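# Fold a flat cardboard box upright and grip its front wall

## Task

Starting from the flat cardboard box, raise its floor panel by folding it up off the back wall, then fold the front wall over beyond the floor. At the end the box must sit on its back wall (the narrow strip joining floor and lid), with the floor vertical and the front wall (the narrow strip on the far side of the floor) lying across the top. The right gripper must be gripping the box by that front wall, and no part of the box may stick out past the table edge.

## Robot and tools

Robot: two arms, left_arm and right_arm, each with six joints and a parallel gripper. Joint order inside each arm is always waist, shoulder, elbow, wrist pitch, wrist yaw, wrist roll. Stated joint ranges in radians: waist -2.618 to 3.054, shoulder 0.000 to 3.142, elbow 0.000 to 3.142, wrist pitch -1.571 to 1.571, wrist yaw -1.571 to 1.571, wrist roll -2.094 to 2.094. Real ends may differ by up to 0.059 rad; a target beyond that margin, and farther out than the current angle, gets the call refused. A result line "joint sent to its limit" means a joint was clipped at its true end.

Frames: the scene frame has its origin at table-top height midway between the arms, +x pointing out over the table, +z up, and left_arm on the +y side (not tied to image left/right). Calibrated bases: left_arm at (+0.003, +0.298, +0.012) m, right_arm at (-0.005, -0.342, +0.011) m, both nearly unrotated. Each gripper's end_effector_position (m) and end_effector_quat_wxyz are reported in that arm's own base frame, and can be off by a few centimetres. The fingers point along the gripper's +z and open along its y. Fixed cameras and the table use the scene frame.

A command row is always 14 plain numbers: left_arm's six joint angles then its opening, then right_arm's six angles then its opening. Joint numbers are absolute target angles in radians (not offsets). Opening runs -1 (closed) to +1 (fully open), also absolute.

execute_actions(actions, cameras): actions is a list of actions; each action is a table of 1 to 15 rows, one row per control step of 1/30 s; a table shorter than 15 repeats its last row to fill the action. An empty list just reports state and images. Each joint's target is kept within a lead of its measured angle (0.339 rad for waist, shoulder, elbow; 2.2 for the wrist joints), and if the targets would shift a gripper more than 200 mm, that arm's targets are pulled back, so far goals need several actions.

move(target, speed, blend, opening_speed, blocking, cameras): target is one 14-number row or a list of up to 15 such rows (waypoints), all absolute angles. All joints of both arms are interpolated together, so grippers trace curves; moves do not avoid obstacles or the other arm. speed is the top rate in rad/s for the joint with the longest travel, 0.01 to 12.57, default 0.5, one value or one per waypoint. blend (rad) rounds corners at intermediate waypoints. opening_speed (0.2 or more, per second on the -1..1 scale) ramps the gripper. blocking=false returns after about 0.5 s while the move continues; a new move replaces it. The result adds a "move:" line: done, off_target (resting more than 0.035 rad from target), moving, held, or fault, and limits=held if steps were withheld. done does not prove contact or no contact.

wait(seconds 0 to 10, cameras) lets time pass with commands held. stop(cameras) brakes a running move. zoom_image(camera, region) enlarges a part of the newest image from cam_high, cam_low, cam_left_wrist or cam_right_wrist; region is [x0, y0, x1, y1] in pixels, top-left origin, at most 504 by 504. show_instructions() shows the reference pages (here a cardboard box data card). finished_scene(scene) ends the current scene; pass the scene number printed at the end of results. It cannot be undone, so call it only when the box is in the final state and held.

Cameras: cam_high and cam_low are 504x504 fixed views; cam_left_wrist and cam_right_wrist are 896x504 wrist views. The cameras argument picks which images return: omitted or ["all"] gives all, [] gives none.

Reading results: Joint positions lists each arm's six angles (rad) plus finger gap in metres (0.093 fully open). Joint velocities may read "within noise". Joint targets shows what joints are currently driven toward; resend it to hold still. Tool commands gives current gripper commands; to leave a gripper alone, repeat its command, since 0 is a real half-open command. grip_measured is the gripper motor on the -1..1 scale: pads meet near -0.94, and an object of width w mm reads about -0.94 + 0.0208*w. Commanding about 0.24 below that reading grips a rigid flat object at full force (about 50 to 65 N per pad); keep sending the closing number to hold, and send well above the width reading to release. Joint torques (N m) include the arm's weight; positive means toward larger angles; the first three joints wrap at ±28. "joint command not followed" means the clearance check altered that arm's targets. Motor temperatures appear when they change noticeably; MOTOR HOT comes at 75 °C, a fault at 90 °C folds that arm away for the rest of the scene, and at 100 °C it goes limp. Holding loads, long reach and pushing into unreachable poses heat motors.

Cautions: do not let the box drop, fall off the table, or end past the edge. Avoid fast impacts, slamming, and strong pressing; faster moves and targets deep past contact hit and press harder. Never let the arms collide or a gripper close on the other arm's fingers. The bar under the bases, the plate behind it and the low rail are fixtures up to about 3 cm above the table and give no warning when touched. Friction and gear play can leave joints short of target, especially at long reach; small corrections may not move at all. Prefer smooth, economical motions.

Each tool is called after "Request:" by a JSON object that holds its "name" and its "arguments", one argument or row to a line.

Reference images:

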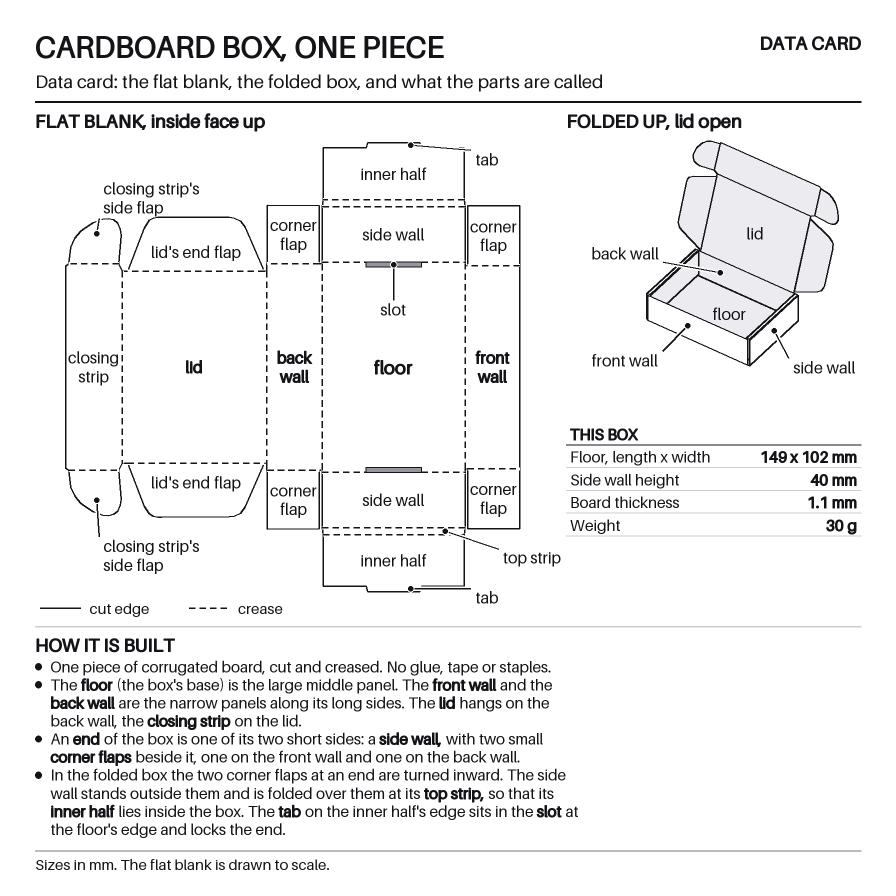

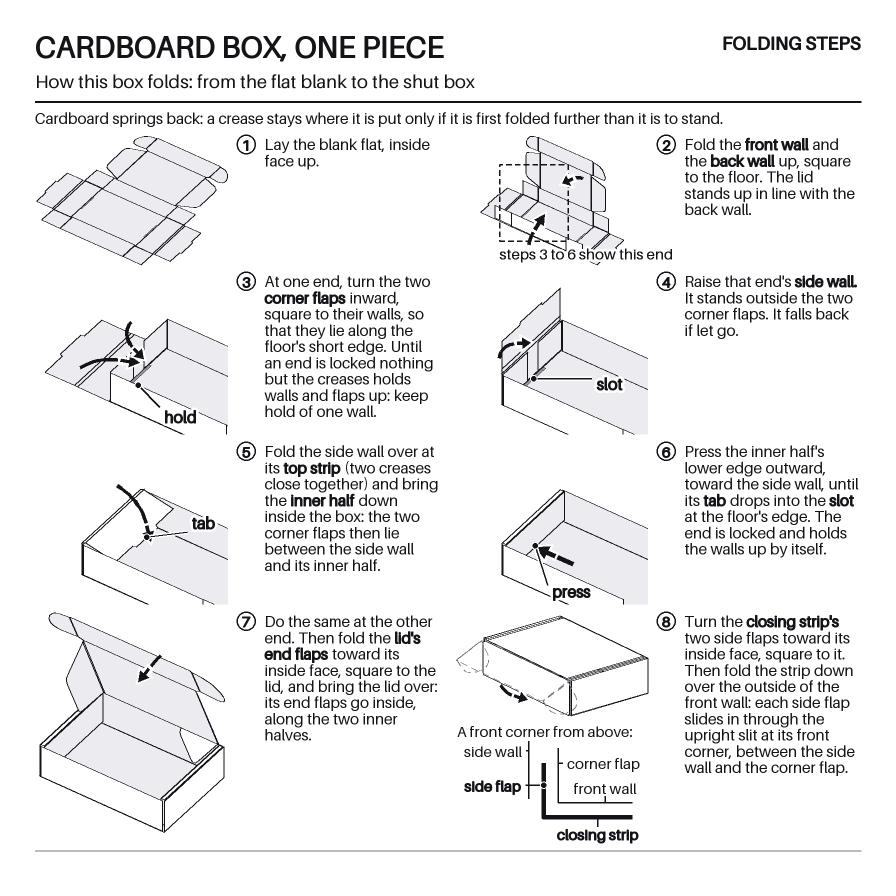

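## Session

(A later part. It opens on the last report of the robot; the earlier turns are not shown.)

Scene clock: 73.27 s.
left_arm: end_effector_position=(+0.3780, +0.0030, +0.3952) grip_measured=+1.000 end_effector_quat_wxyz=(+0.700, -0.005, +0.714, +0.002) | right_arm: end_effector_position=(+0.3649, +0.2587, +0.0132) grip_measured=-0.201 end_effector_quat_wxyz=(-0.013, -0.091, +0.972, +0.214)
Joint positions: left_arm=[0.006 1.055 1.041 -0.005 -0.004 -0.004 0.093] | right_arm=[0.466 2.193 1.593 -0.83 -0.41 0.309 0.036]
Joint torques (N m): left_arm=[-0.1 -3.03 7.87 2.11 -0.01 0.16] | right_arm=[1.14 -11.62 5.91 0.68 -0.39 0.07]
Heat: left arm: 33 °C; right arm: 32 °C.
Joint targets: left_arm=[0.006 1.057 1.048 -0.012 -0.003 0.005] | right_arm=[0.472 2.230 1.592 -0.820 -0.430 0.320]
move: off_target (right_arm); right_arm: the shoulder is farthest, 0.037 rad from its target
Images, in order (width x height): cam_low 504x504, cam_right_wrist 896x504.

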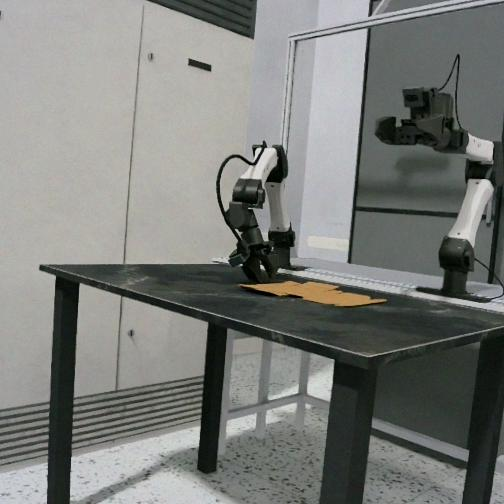

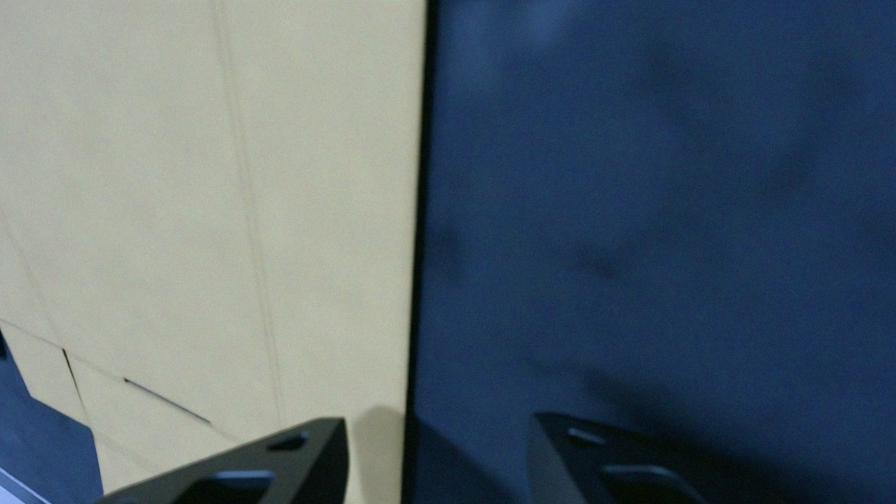

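Request:
{"name": "move", "arguments": {
  "target": [0.006,1.057,1.048,-0.012,-0.003,0.005,1,0.515,2.245,1.60,-0.815,-0.43,0.34,-0.3],
  "speed": 0.1,
  "cameras": ["cam_right_wrist","cam_low"]
}}

Request:
{"name": "zoom_image", "arguments": {
  "camera": "cam_low",
  "region": [190, 220, 320, 320]
}}

Scene clock: 75.50 s.
left_arm: end_effector_position=(+0.3780, +0.0030, +0.3952) grip_measured=+1.000 end_effector_quat_wxyz=(+0.700, -0.005, +0.714, +0.002) | right_arm: end_effector_position=(+0.3603, +0.2680, +0.0107) grip_measured=-0.298 end_effector_quat_wxyz=(-0.017, -0.092, +0.972, +0.217)
Joint positions: left_arm=[0.006 1.055 1.041 -0.005 -0.004 -0.004 0.093] | right_arm=[0.487 2.2 1.593 -0.819 -0.416 0.329 0.031]
Joint torques (N m): left_arm=[-0.17 -3.11 7.83 2.12 0.01 0.16] | right_arm=[2.5 -10.78 6.52 0.61 -0.33 0.07]
Heat: left arm: 33 °C; right arm: 33 °C.
Joint targets: left_arm=[0.006 1.057 1.048 -0.012 -0.003 0.005] | right_arm=[0.508 2.246 1.600 -0.815 -0.430 0.341]
move: off_target (right_arm); right_arm: the shoulder is farthest, 0.045 rad from its target
Images, in order (width x height): cam_low 504x504, cam_right_wrist 896x504.

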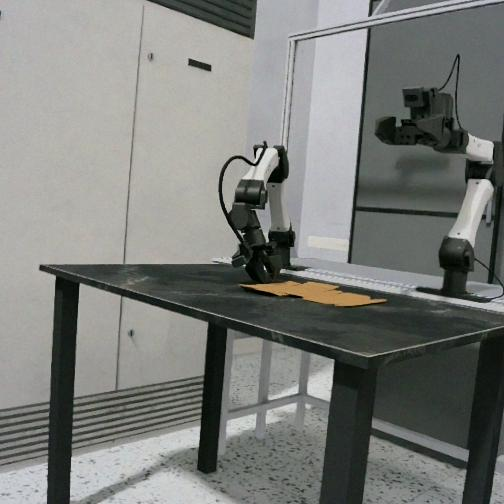

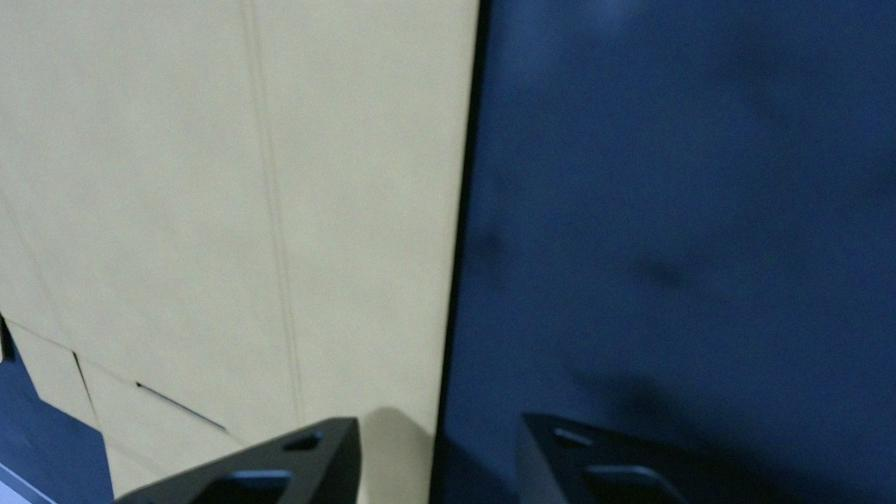

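Scaled by 3.877 (camera's finer frame: 720x720).

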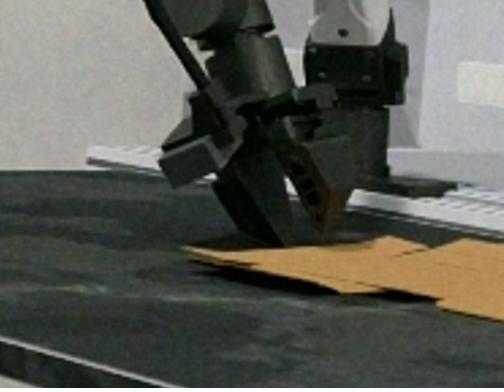

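Request:
{"name": "move", "arguments": {
  "target": [0.006,1.057,1.048,-0.012,-0.003,0.005,1,0.545,2.24,1.595,-0.815,-0.43,0.35,-0.8],
  "speed": 0.06,
  "opening_speed": 0.4,
  "cameras": ["cam_right_wrist","cam_low"]
}}

Request:
{"name": "zoom_image", "arguments": {
  "camera": "cam_low",
  "region": [190, 220, 320, 320]
}}

Scene clock: 78.27 s.
left_arm: end_effector_position=(+0.3780, +0.0030, +0.3952) grip_measured=+1.000 end_effector_quat_wxyz=(+0.700, -0.005, +0.714, +0.002) | right_arm: end_effector_position=(+0.3466, +0.2845, +0.0081) grip_measured=-0.798 end_effector_quat_wxyz=(-0.026, -0.110, +0.970, +0.215)
Joint positions: left_arm=[0.006 1.055 1.041 -0.005 -0.004 -0.004 0.093] | right_arm=[0.535 2.207 1.593 -0.819 -0.416 0.339 0.007]
Joint torques (N m): left_arm=[-0.09 -3.15 7.92 2.1 0.03 0.17] | right_arm=[1.51 -12 6.12 0.61 -0.33 0.07]
Heat: left arm: 33 °C; right arm: 33 °C.
Joint targets: left_arm=[0.006 1.057 1.048 -0.012 -0.003 0.005] | right_arm=[0.545 2.241 1.595 -0.815 -0.430 0.349]
move: done
Images, in order (width x height): cam_low 504x504, cam_right_wrist 896x504.

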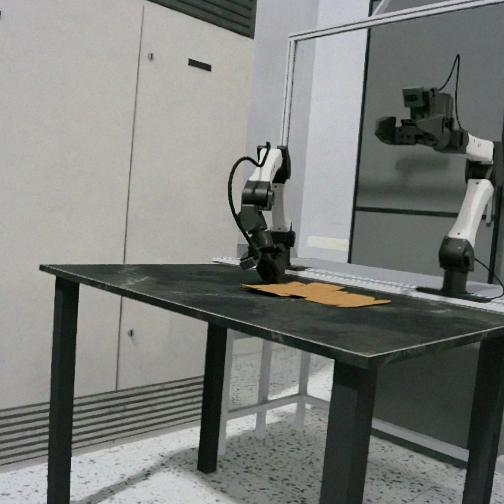

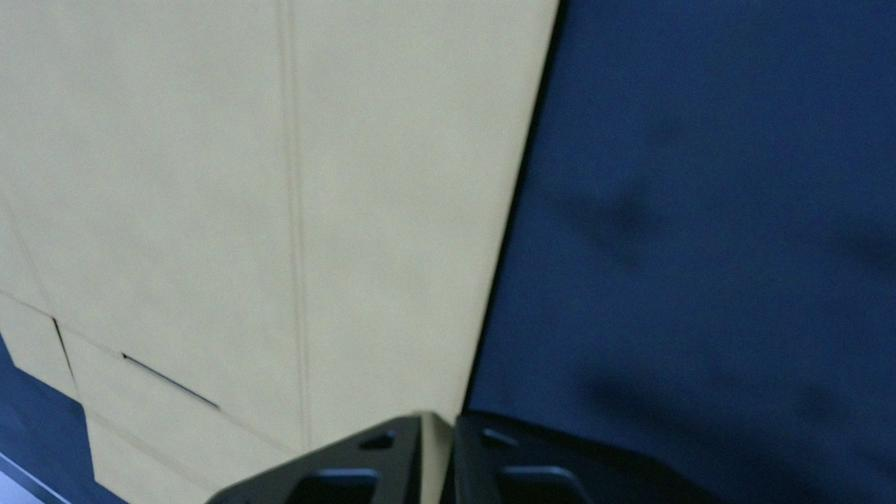

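Scaled by 3.877 (camera's finer frame: 720x720).

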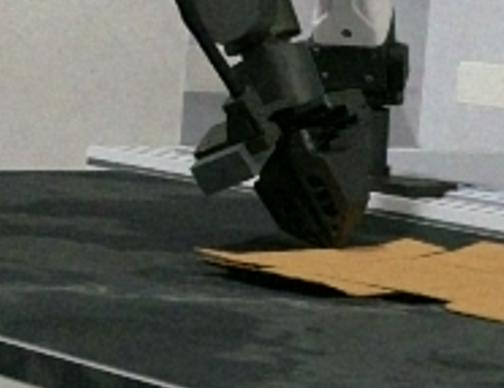

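Request:
{"name": "move", "arguments": {
  "target": [0.006,1.057,1.048,-0.012,-0.003,0.005,1,0.550,2.241,1.595,-0.815,-0.43,0.35,-1],
  "speed": 0.06,
  "opening_speed": 0.3,
  "cameras": ["cam_right_wrist"]
}}

Request:
{"name": "move", "arguments": {
  "target": [0.006,1.057,1.048,-0.012,-0.003,0.005,1,0.550,2.16,1.595,-0.89,-0.43,0.35,-1],
  "speed": 0.15,
  "cameras": ["cam_right_wrist","cam_low","cam_high"]
}}

Request:
{"name": "zoom_image", "arguments": {
  "camera": "cam_low",
  "region": [190, 220, 320, 320]
}}

Scene clock: 80.63 s.
left_arm: end_effector_position=(+0.3780, +0.0030, +0.3952) grip_measured=+1.000 end_effector_quat_wxyz=(+0.700, -0.005, +0.714, +0.002) | right_arm: end_effector_position=(+0.3457, +0.2856, +0.0081) grip_measured=-0.977 end_effector_quat_wxyz=(-0.026, -0.111, +0.970, +0.215)
Joint positions: left_arm=[0.006 1.055 1.041 -0.005 -0.004 -0.004 0.093] | right_arm=[0.538 2.207 1.593 -0.819 -0.416 0.34 0]
Joint torques (N m): left_arm=[-0.16 -3.11 7.97 2.13 0 0.17] | right_arm=[1.65 -11.96 6.12 0.62 -0.33 0.06]
Heat: left arm: 34 °C; right arm: 33 °C.
Joint targets: left_arm=[0.006 1.057 1.048 -0.012 -0.003 0.005] | right_arm=[0.550 2.241 1.595 -0.815 -0.430 0.351]
move: done

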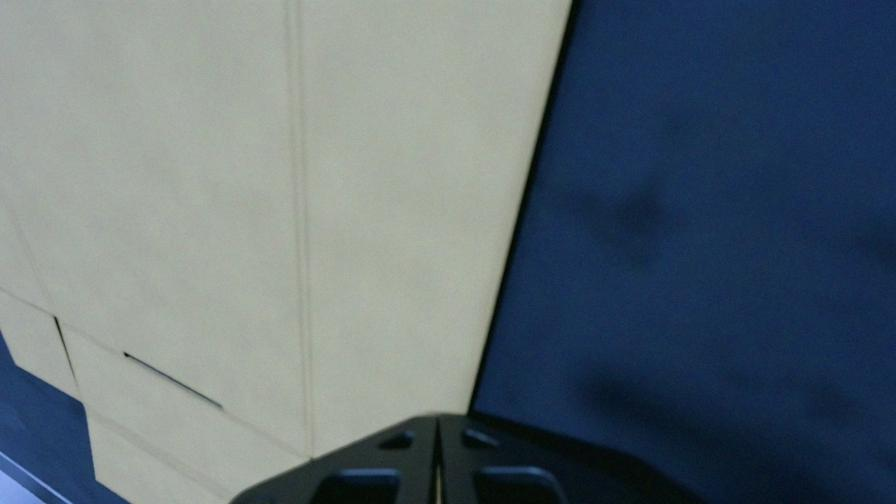

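Scene clock: 81.70 s.
left_arm: end_effector_position=(+0.3780, +0.0030, +0.3952) grip_measured=+1.000 end_effector_quat_wxyz=(+0.700, -0.005, +0.714, +0.002) | right_arm: end_effector_position=(+0.3370, +0.2804, +0.0070) grip_measured=-0.977 end_effector_quat_wxyz=(-0.046, -0.106, +0.972, +0.206)
Joint positions: left_arm=[0.006 1.055 1.041 -0.005 -0.004 -0.004 0.093] | right_arm=[0.538 2.207 1.593 -0.863 -0.416 0.34 0]
Joint torques (N m): left_arm=[-0.13 -3.1 7.94 2.14 0.01 0.16] | right_arm=[1.66 -20.04 6.04 0.2 -0.33 0.06]
Motor temperatures (°C): left_arm=[22 25 34 33 23 22 21] | right_arm=[21 34 30 27 22 23 21]
Heat: left arm: 34 °C; right arm: 34 °C.
Joint targets: left_arm=[0.006 1.057 1.048 -0.012 -0.003 0.005] | right_arm=[0.550 2.160 1.595 -0.890 -0.430 0.350]
move: off_target (right_arm); right_arm: the shoulder is farthest, 0.047 rad from its target
Images, in order (width x height): cam_high 504x504, cam_low 504x504, cam_right_wrist 896x504.

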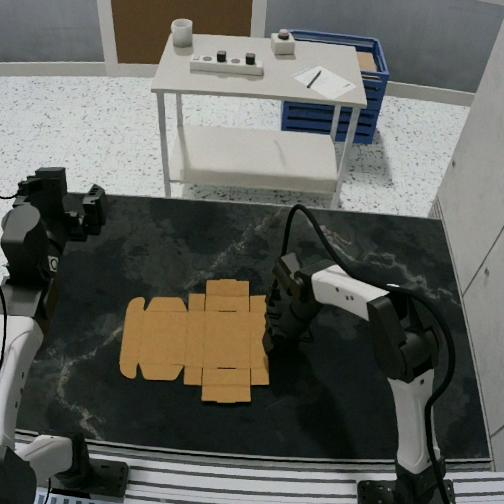

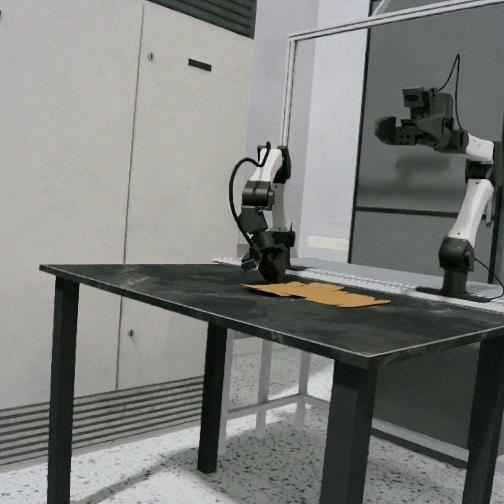

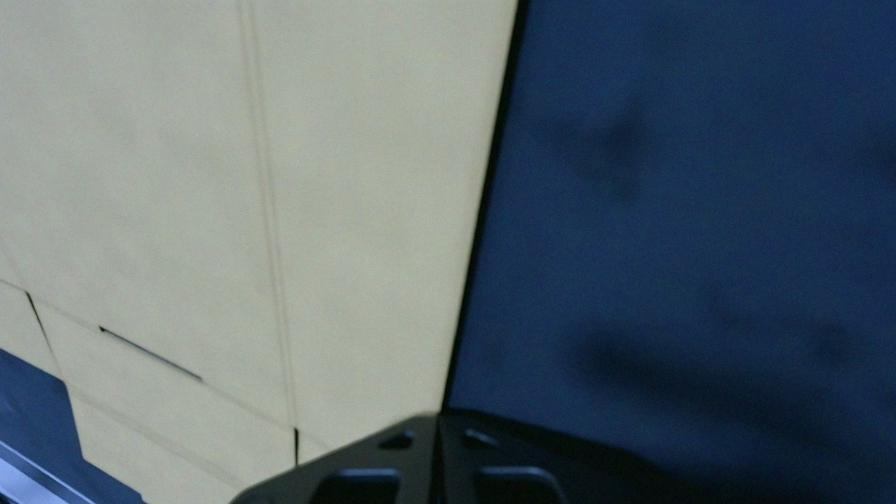

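Scaled by 3.877 (camera's finer frame: 720x720).

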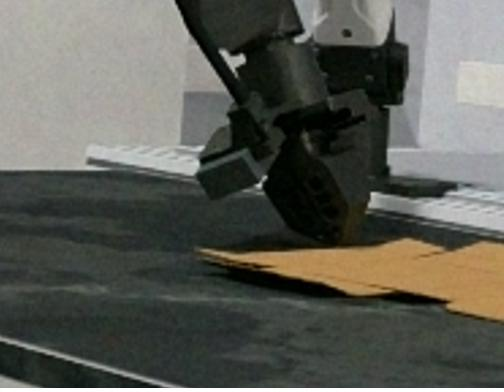

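Request:
{"name": "move", "arguments": {
  "target": [0.006,1.057,1.048,-0.012,-0.003,0.005,1,0.550,2.09,1.62,-0.99,-0.43,0.35,-1],
  "speed": 0.15,
  "cameras": ["cam_right_wrist","cam_low"]
}}

Request:
{"name": "zoom_image", "arguments": {
  "camera": "cam_low",
  "region": [190, 220, 320, 320]
}}

Scene clock: 83.97 s.
left_arm: end_effector_position=(+0.3780, +0.0030, +0.3952) grip_measured=+1.000 end_effector_quat_wxyz=(+0.700, -0.005, +0.714, +0.002) | right_arm: end_effector_position=(+0.3232, +0.2722, +0.0337) grip_measured=-0.977 end_effector_quat_wxyz=(-0.059, -0.103, +0.972, +0.200)
Joint positions: left_arm=[0.006 1.055 1.041 -0.005 -0.004 -0.004 0.093] | right_arm=[0.538 2.136 1.593 -0.963 -0.416 0.34 0]
Joint torques (N m): left_arm=[-0.16 -3.21 7.86 2.11 0 0.17] | right_arm=[1.68 -19.48 8.06 0.1 -0.34 0.06]
Heat: left arm: 34 °C; right arm: 35 °C.
Joint targets: left_arm=[0.006 1.057 1.048 -0.012 -0.003 0.005] | right_arm=[0.550 2.089 1.620 -0.989 -0.430 0.350]
move: off_target (right_arm); right_arm: the shoulder is farthest, 0.046 rad from its target
Images, in order (width x height): cam_low 504x504, cam_right_wrist 896x504.

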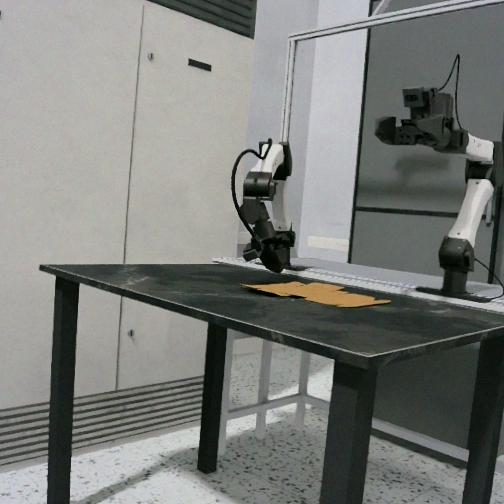

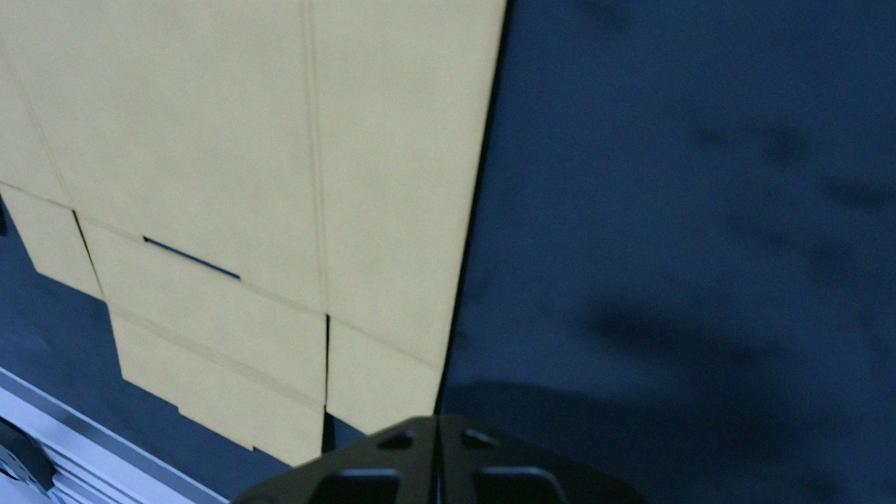

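Scaled by 3.877 (camera's finer frame: 720x720).

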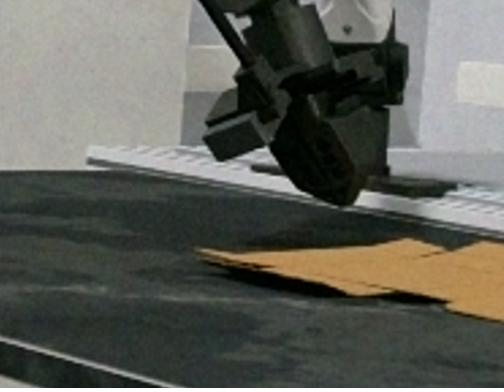

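Request:
{"name": "move", "arguments": {
  "target": [
    [0.006,1.057,1.048,-0.012,-0.003,0.005,1,0.40,2.09,1.75,-0.99,-0.43,0.35,-0.2],
    [0.006,1.057,1.048,-0.012,-0.003,0.005,1,0.312,2.34,1.89,-0.95,-0.65,0.30,-0.1],
    [0.006,1.057,1.048,-0.012,-0.003,0.005,1,0.312,2.385,1.816,-0.84,-0.65,0.30,-0.1]
  ],
  "speed": [0.6,0.6,0.15],
  "cameras": ["cam_right_wrist","cam_low"]
}}

Request:
{"name": "zoom_image", "arguments": {
  "camera": "cam_low",
  "region": [190, 220, 320, 320]
}}

Scene clock: 95.07 s.
left_arm: end_effector_position=(+0.3780, +0.0030, +0.3952) grip_measured=+1.000 end_effector_quat_wxyz=(+0.700, -0.005, +0.714, +0.002) | right_arm: end_effector_position=(+0.4372, +0.2395, +0.0237) grip_measured=-0.101 end_effector_quat_wxyz=(-0.005, -0.025, +0.947, +0.320)
Joint positions: left_arm=[0.006 1.055 1.041 -0.005 -0.004 -0.004 0.093] | right_arm=[0.302 2.352 1.828 -0.853 -0.626 0.312 0.04]
Joint torques (N m): left_arm=[-0.13 -3.12 7.9 2.1 -0.01 0.15] | right_arm=[1.39 -13.7 5.22 0.79 -0.57 -0.16]
Motor temperatures (°C): left_arm=[22 25 34 33 23 22 21] | right_arm=[21 44 31 26 22 23 22]
Heat: left arm: 34 °C; right arm: 44 °C.
Joint targets: left_arm=[0.006 1.057 1.048 -0.012 -0.003 0.005] | right_arm=[0.311 2.385 1.815 -0.840 -0.651 0.299]
move: done
Images, in order (width x height): cam_low 504x504, cam_right_wrist 896x504.

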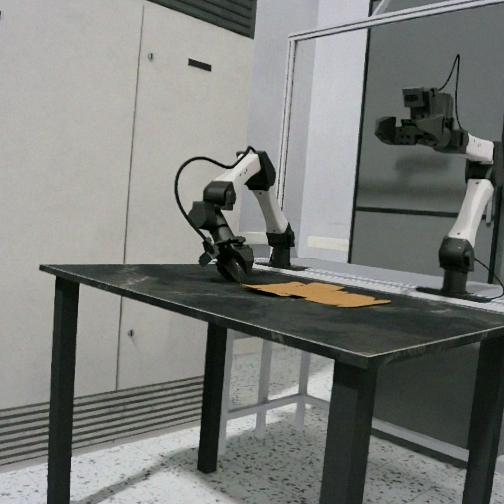

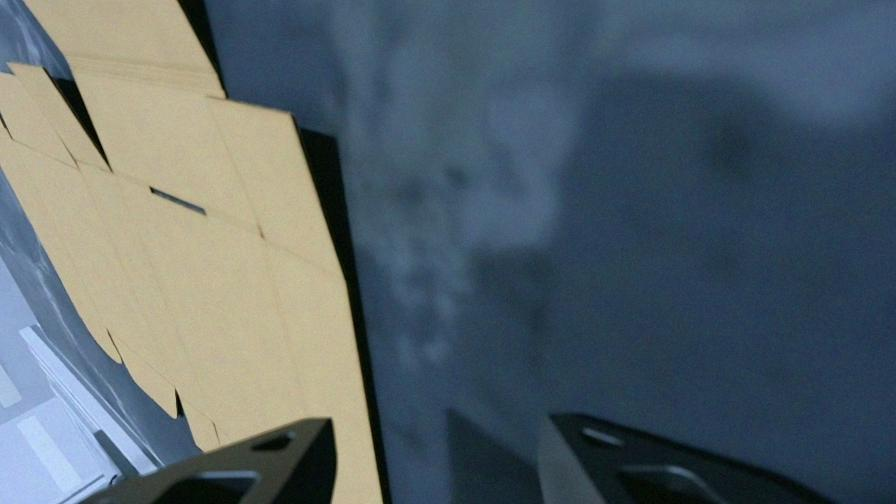

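Scaled by 3.877 (camera's finer frame: 720x720).

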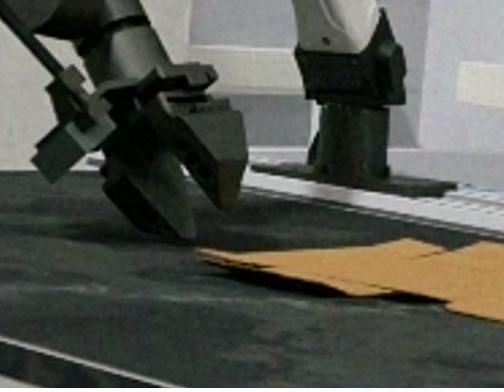

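Request:
{"name": "move", "arguments": {
  "target": [
    [0.006,1.057,1.048,-0.012,-0.003,0.005,1,0.312,2.415,1.816,-0.815,-0.65,0.30,-0.1],
    [0.006,1.057,1.048,-0.012,-0.003,0.005,1,0.385,2.43,1.84,-0.825,-0.65,0.30,-0.1]
  ],
  "speed": 0.12,
  "cameras": ["cam_right_wrist","cam_low"]
}}

Request:
{"name": "zoom_image", "arguments": {
  "camera": "cam_low",
  "region": [190, 220, 320, 320]
}}

Scene clock: 97.70 s.
left_arm: end_effector_position=(+0.3780, +0.0030, +0.3952) grip_measured=+1.000 end_effector_quat_wxyz=(+0.700, -0.005, +0.714, +0.002) | right_arm: end_effector_position=(+0.4316, +0.2682, +0.0189) grip_measured=-0.101 end_effector_quat_wxyz=(-0.002, -0.058, +0.942, +0.329)
Joint positions: left_arm=[0.006 1.055 1.041 -0.005 -0.004 -0.004 0.093] | right_arm=[0.357 2.377 1.842 -0.813 -0.638 0.308 0.04]
Joint torques (N m): left_arm=[-0.16 -3.25 7.83 2.11 -0.01 0.16] | right_arm=[3.19 -11.96 6.28 0.58 -0.43 -0.11]
Heat: left arm: 34 °C; right arm: 44 °C.
Joint targets: left_arm=[0.006 1.057 1.048 -0.012 -0.003 0.005] | right_arm=[0.386 2.429 1.841 -0.825 -0.649 0.300]
move: off_target (right_arm); right_arm: the shoulder is farthest, 0.053 rad from its target
Images, in order (width x height): cam_low 504x504, cam_right_wrist 896x504.

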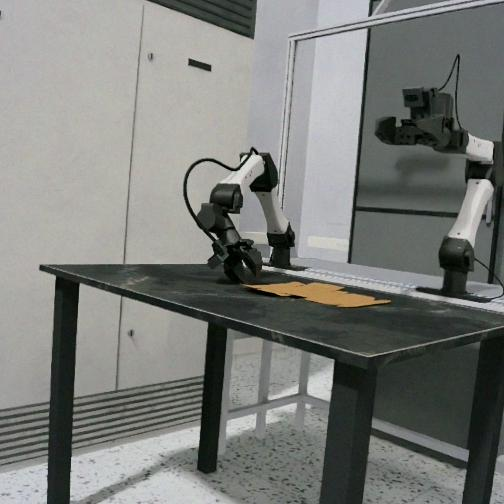

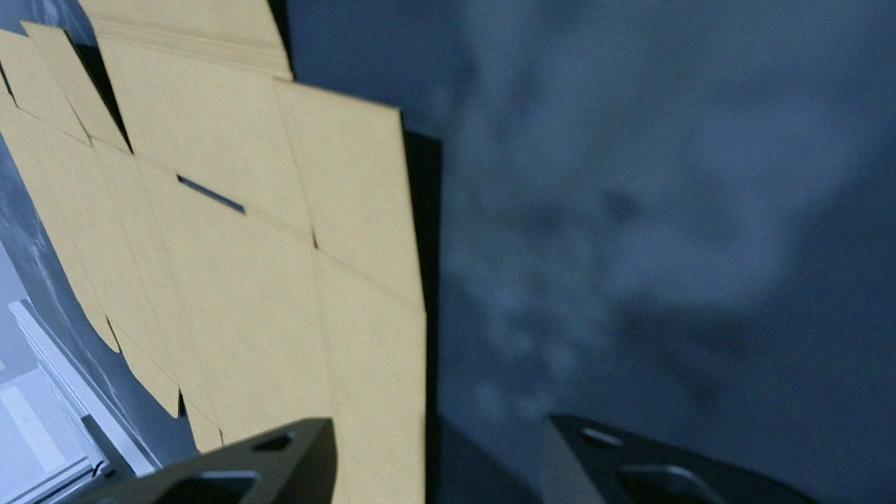

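Scaled by 3.877 (camera's finer frame: 720x720).

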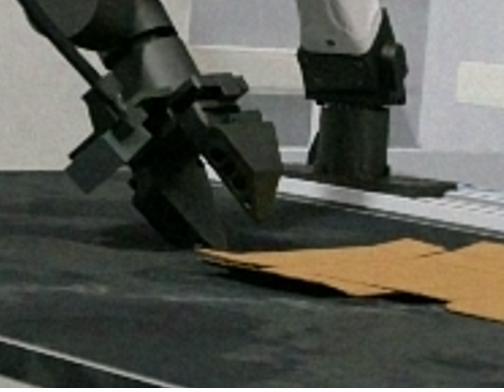

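Request:
{"name": "move", "arguments": {
  "target": [0.006,1.057,1.048,-0.012,-0.003,0.005,1,0.455,2.425,1.85,-0.83,-0.65,0.31,-0.1],
  "speed": 0.1,
  "cameras": ["cam_right_wrist","cam_low"]
}}

Request:
{"name": "zoom_image", "arguments": {
  "camera": "cam_low",
  "region": [190, 220, 320, 320]
}}

Scene clock: 115.13 s.
left_arm: end_effector_position=(+0.3780, +0.0030, +0.3952) grip_measured=+1.000 end_effector_quat_wxyz=(+0.700, -0.005, +0.714, +0.002) | right_arm: end_effector_position=(+0.4112, +0.3015, +0.0182) grip_measured=-0.101 end_effector_quat_wxyz=(-0.014, -0.094, +0.939, +0.331)
Joint positions: left_arm=[0.006 1.055 1.041 -0.005 -0.004 -0.004 0.093] | right_arm=[0.434 2.383 1.848 -0.81 -0.641 0.309 0.04]
Joint torques (N m): left_arm=[-0.12 -3.14 7.94 2.1 0 0.17] | right_arm=[2.4 -12.94 6.38 0.52 -0.41 -0.02]
Heat: left arm: 35 °C; right arm: 46 °C.
Joint targets: left_arm=[0.006 1.057 1.048 -0.012 -0.003 0.005] | right_arm=[0.455 2.425 1.850 -0.830 -0.650 0.311]
move: off_target (right_arm); right_arm: the shoulder is farthest, 0.042 rad from its target
Images, in order (width x height): cam_low 504x504, cam_right_wrist 896x504.

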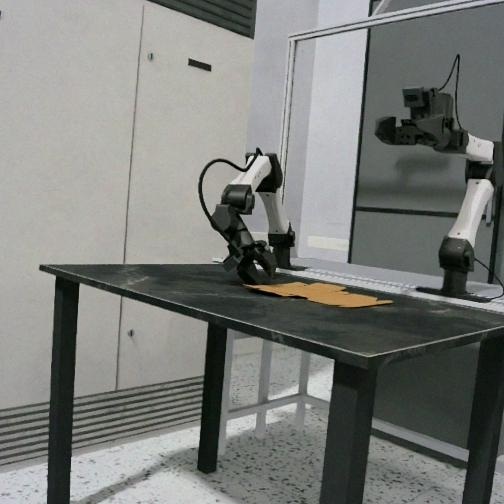

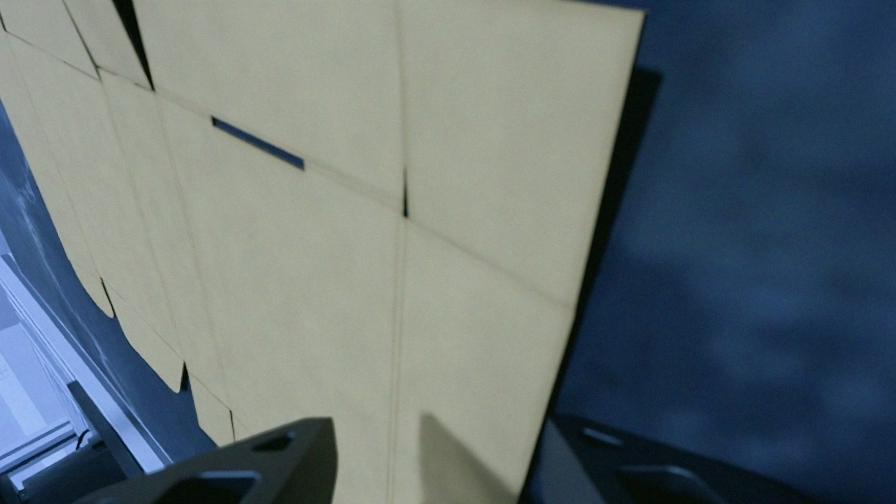

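Scaled by 3.877 (camera's finer frame: 720x720).

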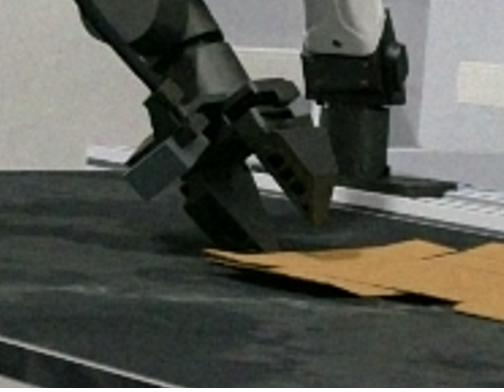

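Request:
{"name": "move", "arguments": {
  "target": [
    [0.006,1.057,1.048,-0.012,-0.003,0.005,1,0.485,2.425,1.85,-0.83,-0.65,0.31,-0.1],
    [0.006,1.057,1.048,-0.012,-0.003,0.005,1,0.485,2.425,1.85,-0.83,-0.65,0.31,-1]
  ],
  "speed": 0.1,
  "opening_speed": 0.4,
  "cameras": ["cam_right_wrist","cam_low"]
}}

Request:
{"name": "zoom_image", "arguments": {
  "camera": "cam_low",
  "region": [190, 220, 320, 320]
}}

Scene clock: 119.40 s.
left_arm: end_effector_position=(+0.3780, +0.0030, +0.3952) grip_measured=+1.000 end_effector_quat_wxyz=(+0.700, -0.005, +0.714, +0.002) | right_arm: end_effector_position=(+0.3978, +0.3189, +0.0182) grip_measured=-0.977 end_effector_quat_wxyz=(-0.021, -0.114, +0.937, +0.330)
Joint positions: left_arm=[0.006 1.055 1.041 -0.005 -0.004 -0.004 0.093] | right_arm=[0.477 2.383 1.848 -0.81 -0.641 0.309 0]
Joint torques (N m): left_arm=[-0.14 -3.12 7.94 2.1 0.02 0.16] | right_arm=[1.25 -13.11 6.39 0.5 -0.41 -0.04]
Heat: left arm: 35 °C; right arm: 46 °C.
Joint targets: left_arm=[0.006 1.057 1.048 -0.012 -0.003 0.005] | right_arm=[0.484 2.425 1.850 -0.830 -0.650 0.310]
move: off_target (right_arm); target 2's new numbers were sent with right_arm's shoulder 0.042 rad from that target; right_arm: the shoulder is farthest, 0.042 rad from its target
Images, in order (width x height): cam_low 504x504, cam_right_wrist 896x504.

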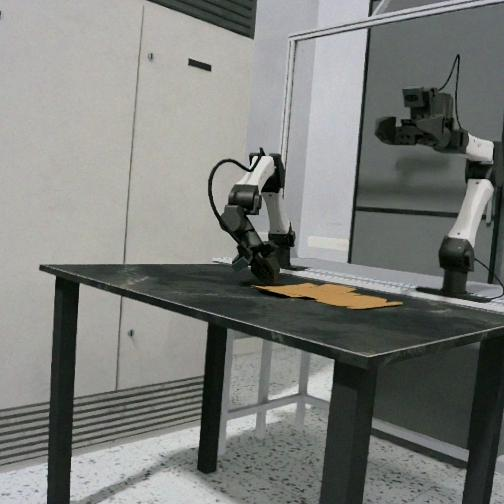

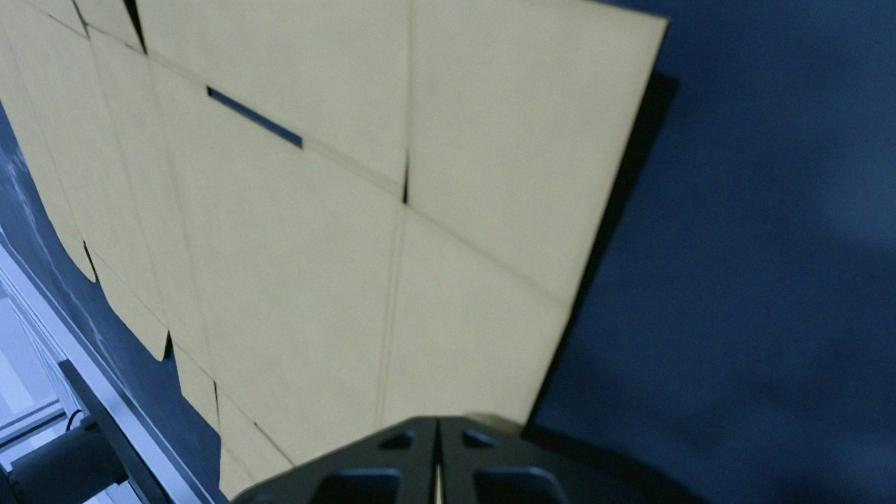

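Scaled by 3.877 (camera's finer frame: 720x720).

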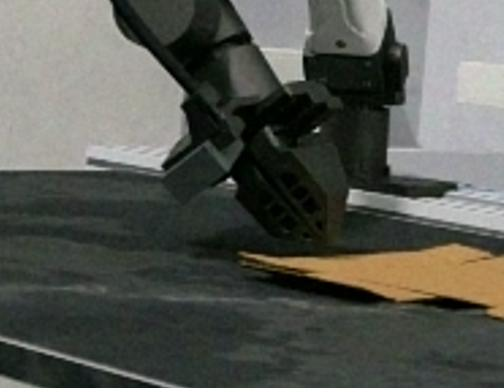

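Request:
{"name": "move", "arguments": {
  "target": [0.006,1.057,1.048,-0.012,-0.003,0.005,1,0.49,2.29,1.90,-1.0,-0.65,0.31,-1],
  "speed": 0.2,
  "cameras": ["cam_right_wrist","cam_low","cam_high"]
}}

Request:
{"name": "zoom_image", "arguments": {
  "camera": "cam_low",
  "region": [210, 210, 410, 330]
}}

Scene clock: 121.80 s.
left_arm: end_effector_position=(+0.3780, +0.0030, +0.3952) grip_measured=+1.000 end_effector_quat_wxyz=(+0.700, -0.005, +0.714, +0.002) | right_arm: end_effector_position=(+0.3785, +0.3089, +0.0412) grip_measured=-0.977 end_effector_quat_wxyz=(-0.060, -0.101, +0.942, +0.315)
Joint positions: left_arm=[0.006 1.055 1.041 -0.005 -0.004 -0.004 0.093] | right_arm=[0.477 2.338 1.877 -0.972 -0.641 0.309 0]
Joint torques (N m): left_arm=[-0.09 -3.14 7.88 2.12 -0.01 0.18] | right_arm=[1.81 -21.79 7.92 0.24 -0.42 -0.03]
Heat: left arm: 35 °C; right arm: 47 °C.
Joint targets: left_arm=[0.006 1.057 1.048 -0.012 -0.003 0.005] | right_arm=[0.490 2.290 1.900 -1.000 -0.650 0.310]
move: off_target (right_arm); right_arm: the shoulder is farthest, 0.048 rad from its target
Images, in order (width x height): cam_high 504x504, cam_low 504x504, cam_right_wrist 896x504.

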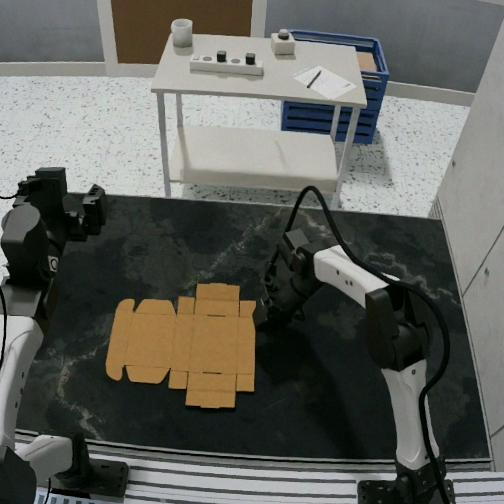

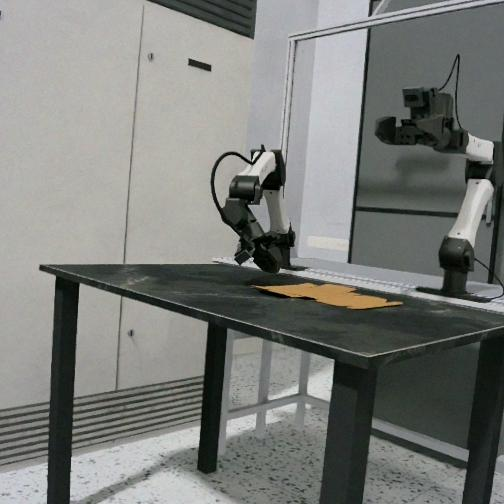

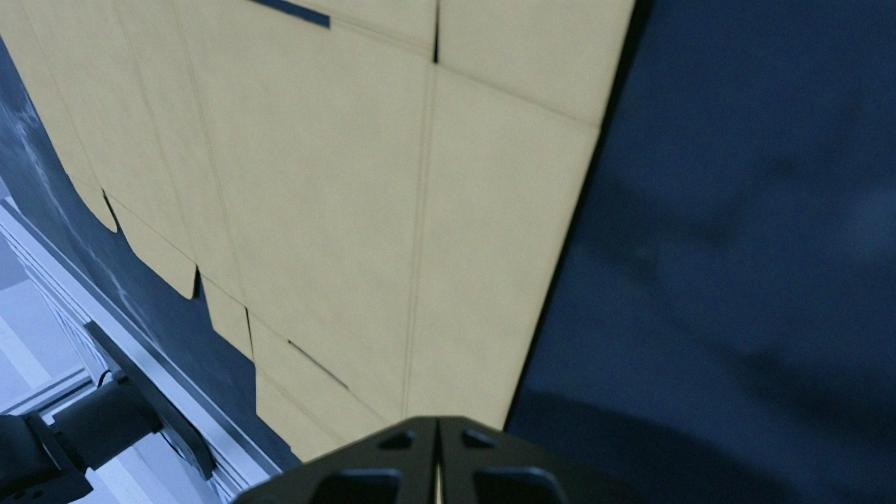

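Scaled by 2.520 (camera's finer frame: 720x720).

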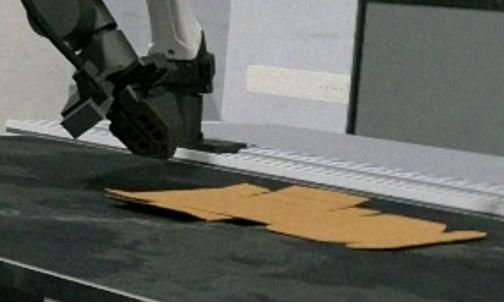

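Request:
{"name": "move", "arguments": {
  "target": [
    [0.006,1.057,1.048,-0.012,-0.003,0.005,1,0.42,2.15,1.90,-1.0,-0.65,0.31,-1],
    [0.006,1.057,1.048,-0.012,-0.003,0.005,1,0.335,2.34,1.89,-0.95,-0.67,0.28,-0.4],
    [0.006,1.057,1.048,-0.012,-0.003,0.005,1,0.335,2.435,1.816,-0.81,-0.67,0.28,-0.4]
  ],
  "speed": [0.6,0.6,0.15],
  "cameras": ["cam_right_wrist","cam_low"]
}}

Request:
{"name": "zoom_image", "arguments": {
  "camera": "cam_low",
  "region": [190, 220, 320, 320]
}}

Scene clock: 129.43 s.
left_arm: end_effector_position=(+0.3780, +0.0030, +0.3952) grip_measured=+1.000 end_effector_quat_wxyz=(+0.700, -0.005, +0.714, +0.002) | right_arm: end_effector_position=(+0.4306, +0.2531, +0.0138) grip_measured=-0.401 end_effector_quat_wxyz=(-0.018, -0.043, +0.943, +0.330)
Joint positions: left_arm=[0.006 1.055 1.041 -0.005 -0.004 -0.004 0.093] | right_arm=[0.325 2.386 1.839 -0.848 -0.654 0.293 0.026]
Joint torques (N m): left_arm=[-0.16 -3.15 7.84 2.11 0 0.17] | right_arm=[1.54 -12.25 4.4 1.05 -0.51 -0.16]
Motor temperatures (°C): left_arm=[21 25 35 35 23 22 21] | right_arm=[22 52 33 25 23 23 22]
Heat: left arm: 35 °C; right arm: 52 °C.
Joint targets: left_arm=[0.006 1.057 1.048 -0.012 -0.003 0.005] | right_arm=[0.336 2.436 1.816 -0.811 -0.670 0.279]
move: off_target (right_arm); right_arm: the shoulder is farthest, 0.049 rad from its target
Images, in order (width x height): cam_low 504x504, cam_right_wrist 896x504.

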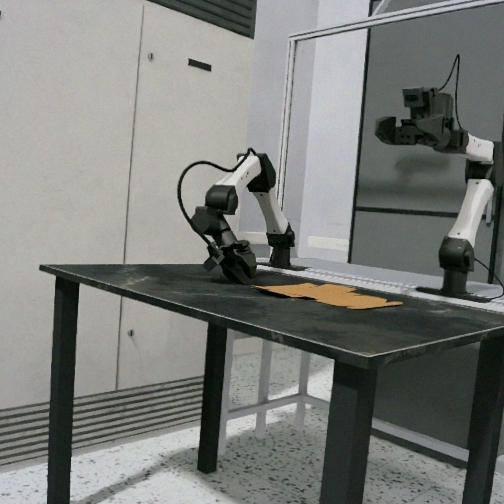

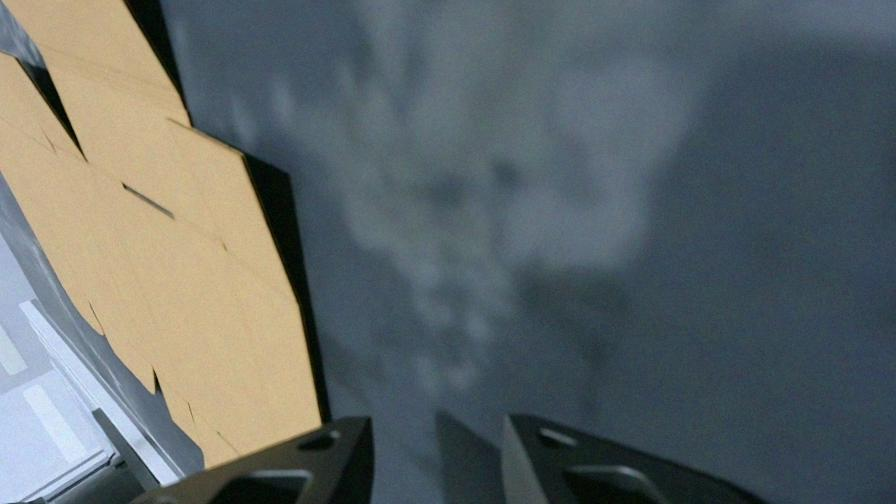

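Scaled by 3.877 (camera's finer frame: 720x720).

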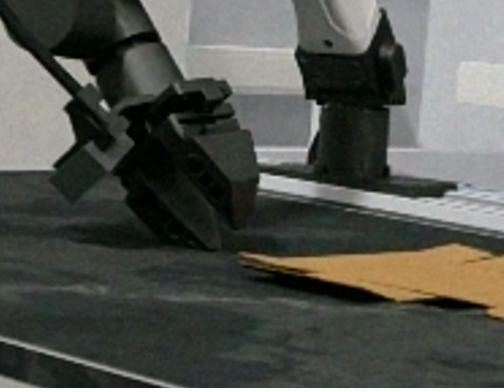

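Request:
{"name": "move", "arguments": {
  "target": [0.006,1.057,1.048,-0.012,-0.003,0.005,1,0.495,2.435,1.825,-0.81,-0.58,0.33,-0.4],
  "speed": 0.1,
  "cameras": ["cam_right_wrist","cam_low"]
}}

Request:
{"name": "zoom_image", "arguments": {
  "camera": "cam_low",
  "region": [190, 220, 320, 320]
}}

Scene clock: 132.80 s.
left_arm: end_effector_position=(+0.3780, +0.0030, +0.3952) grip_measured=+1.000 end_effector_quat_wxyz=(+0.700, -0.005, +0.714, +0.002) | right_arm: end_effector_position=(+0.4165, +0.2877, +0.0118) grip_measured=-0.401 end_effector_quat_wxyz=(-0.010, -0.077, +0.949, +0.306)
Joint positions: left_arm=[0.006 1.055 1.041 -0.005 -0.004 -0.004 0.093] | right_arm=[0.418 2.381 1.842 -0.819 -0.589 0.322 0.026]
Joint torques (N m): left_arm=[-0.18 -3.17 7.94 2.11 0.01 0.17] | right_arm=[7.72 -11.96 4.9 0.81 -0.22 0.05]
Heat: left arm: 35 °C; right arm: 51 °C.
Joint targets: left_arm=[0.006 1.057 1.048 -0.012 -0.003 0.005] | right_arm=[0.495 2.434 1.825 -0.810 -0.580 0.330]
move: off_target (right_arm); right_arm: the waist is farthest, 0.077 rad from its target
Images, in order (width x height): cam_low 504x504, cam_right_wrist 896x504.

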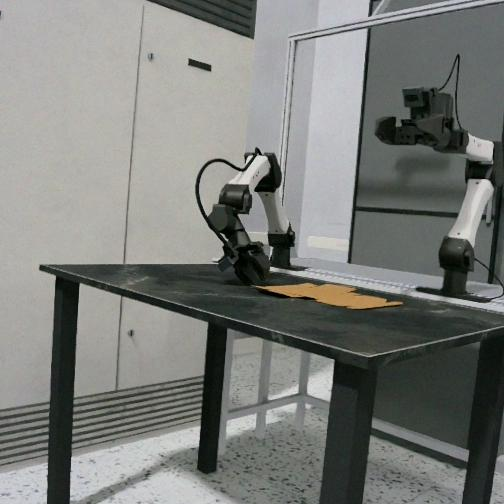

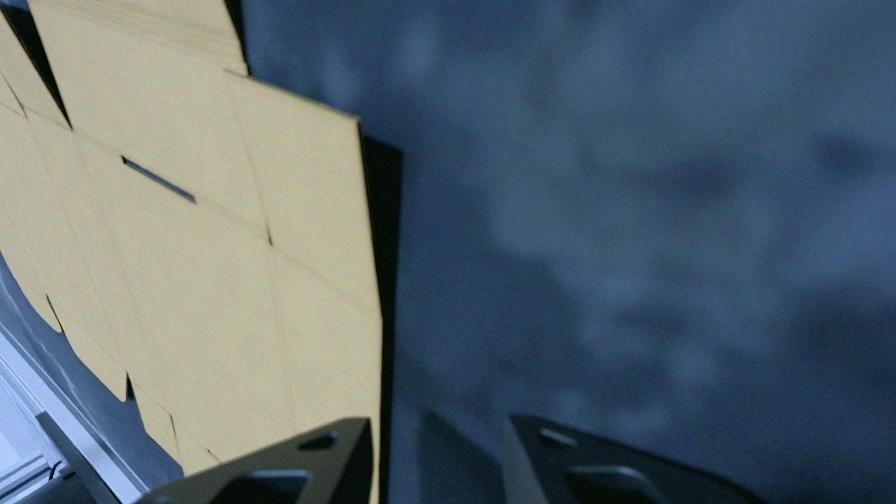

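Scaled by 3.877 (camera's finer frame: 720x720).

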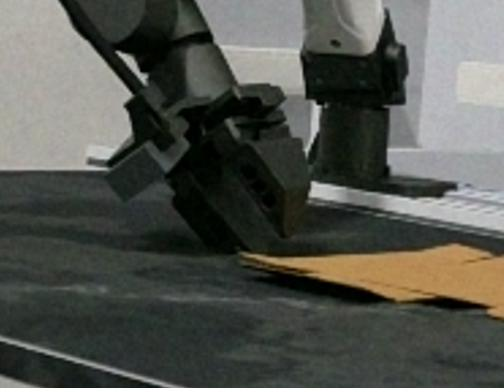

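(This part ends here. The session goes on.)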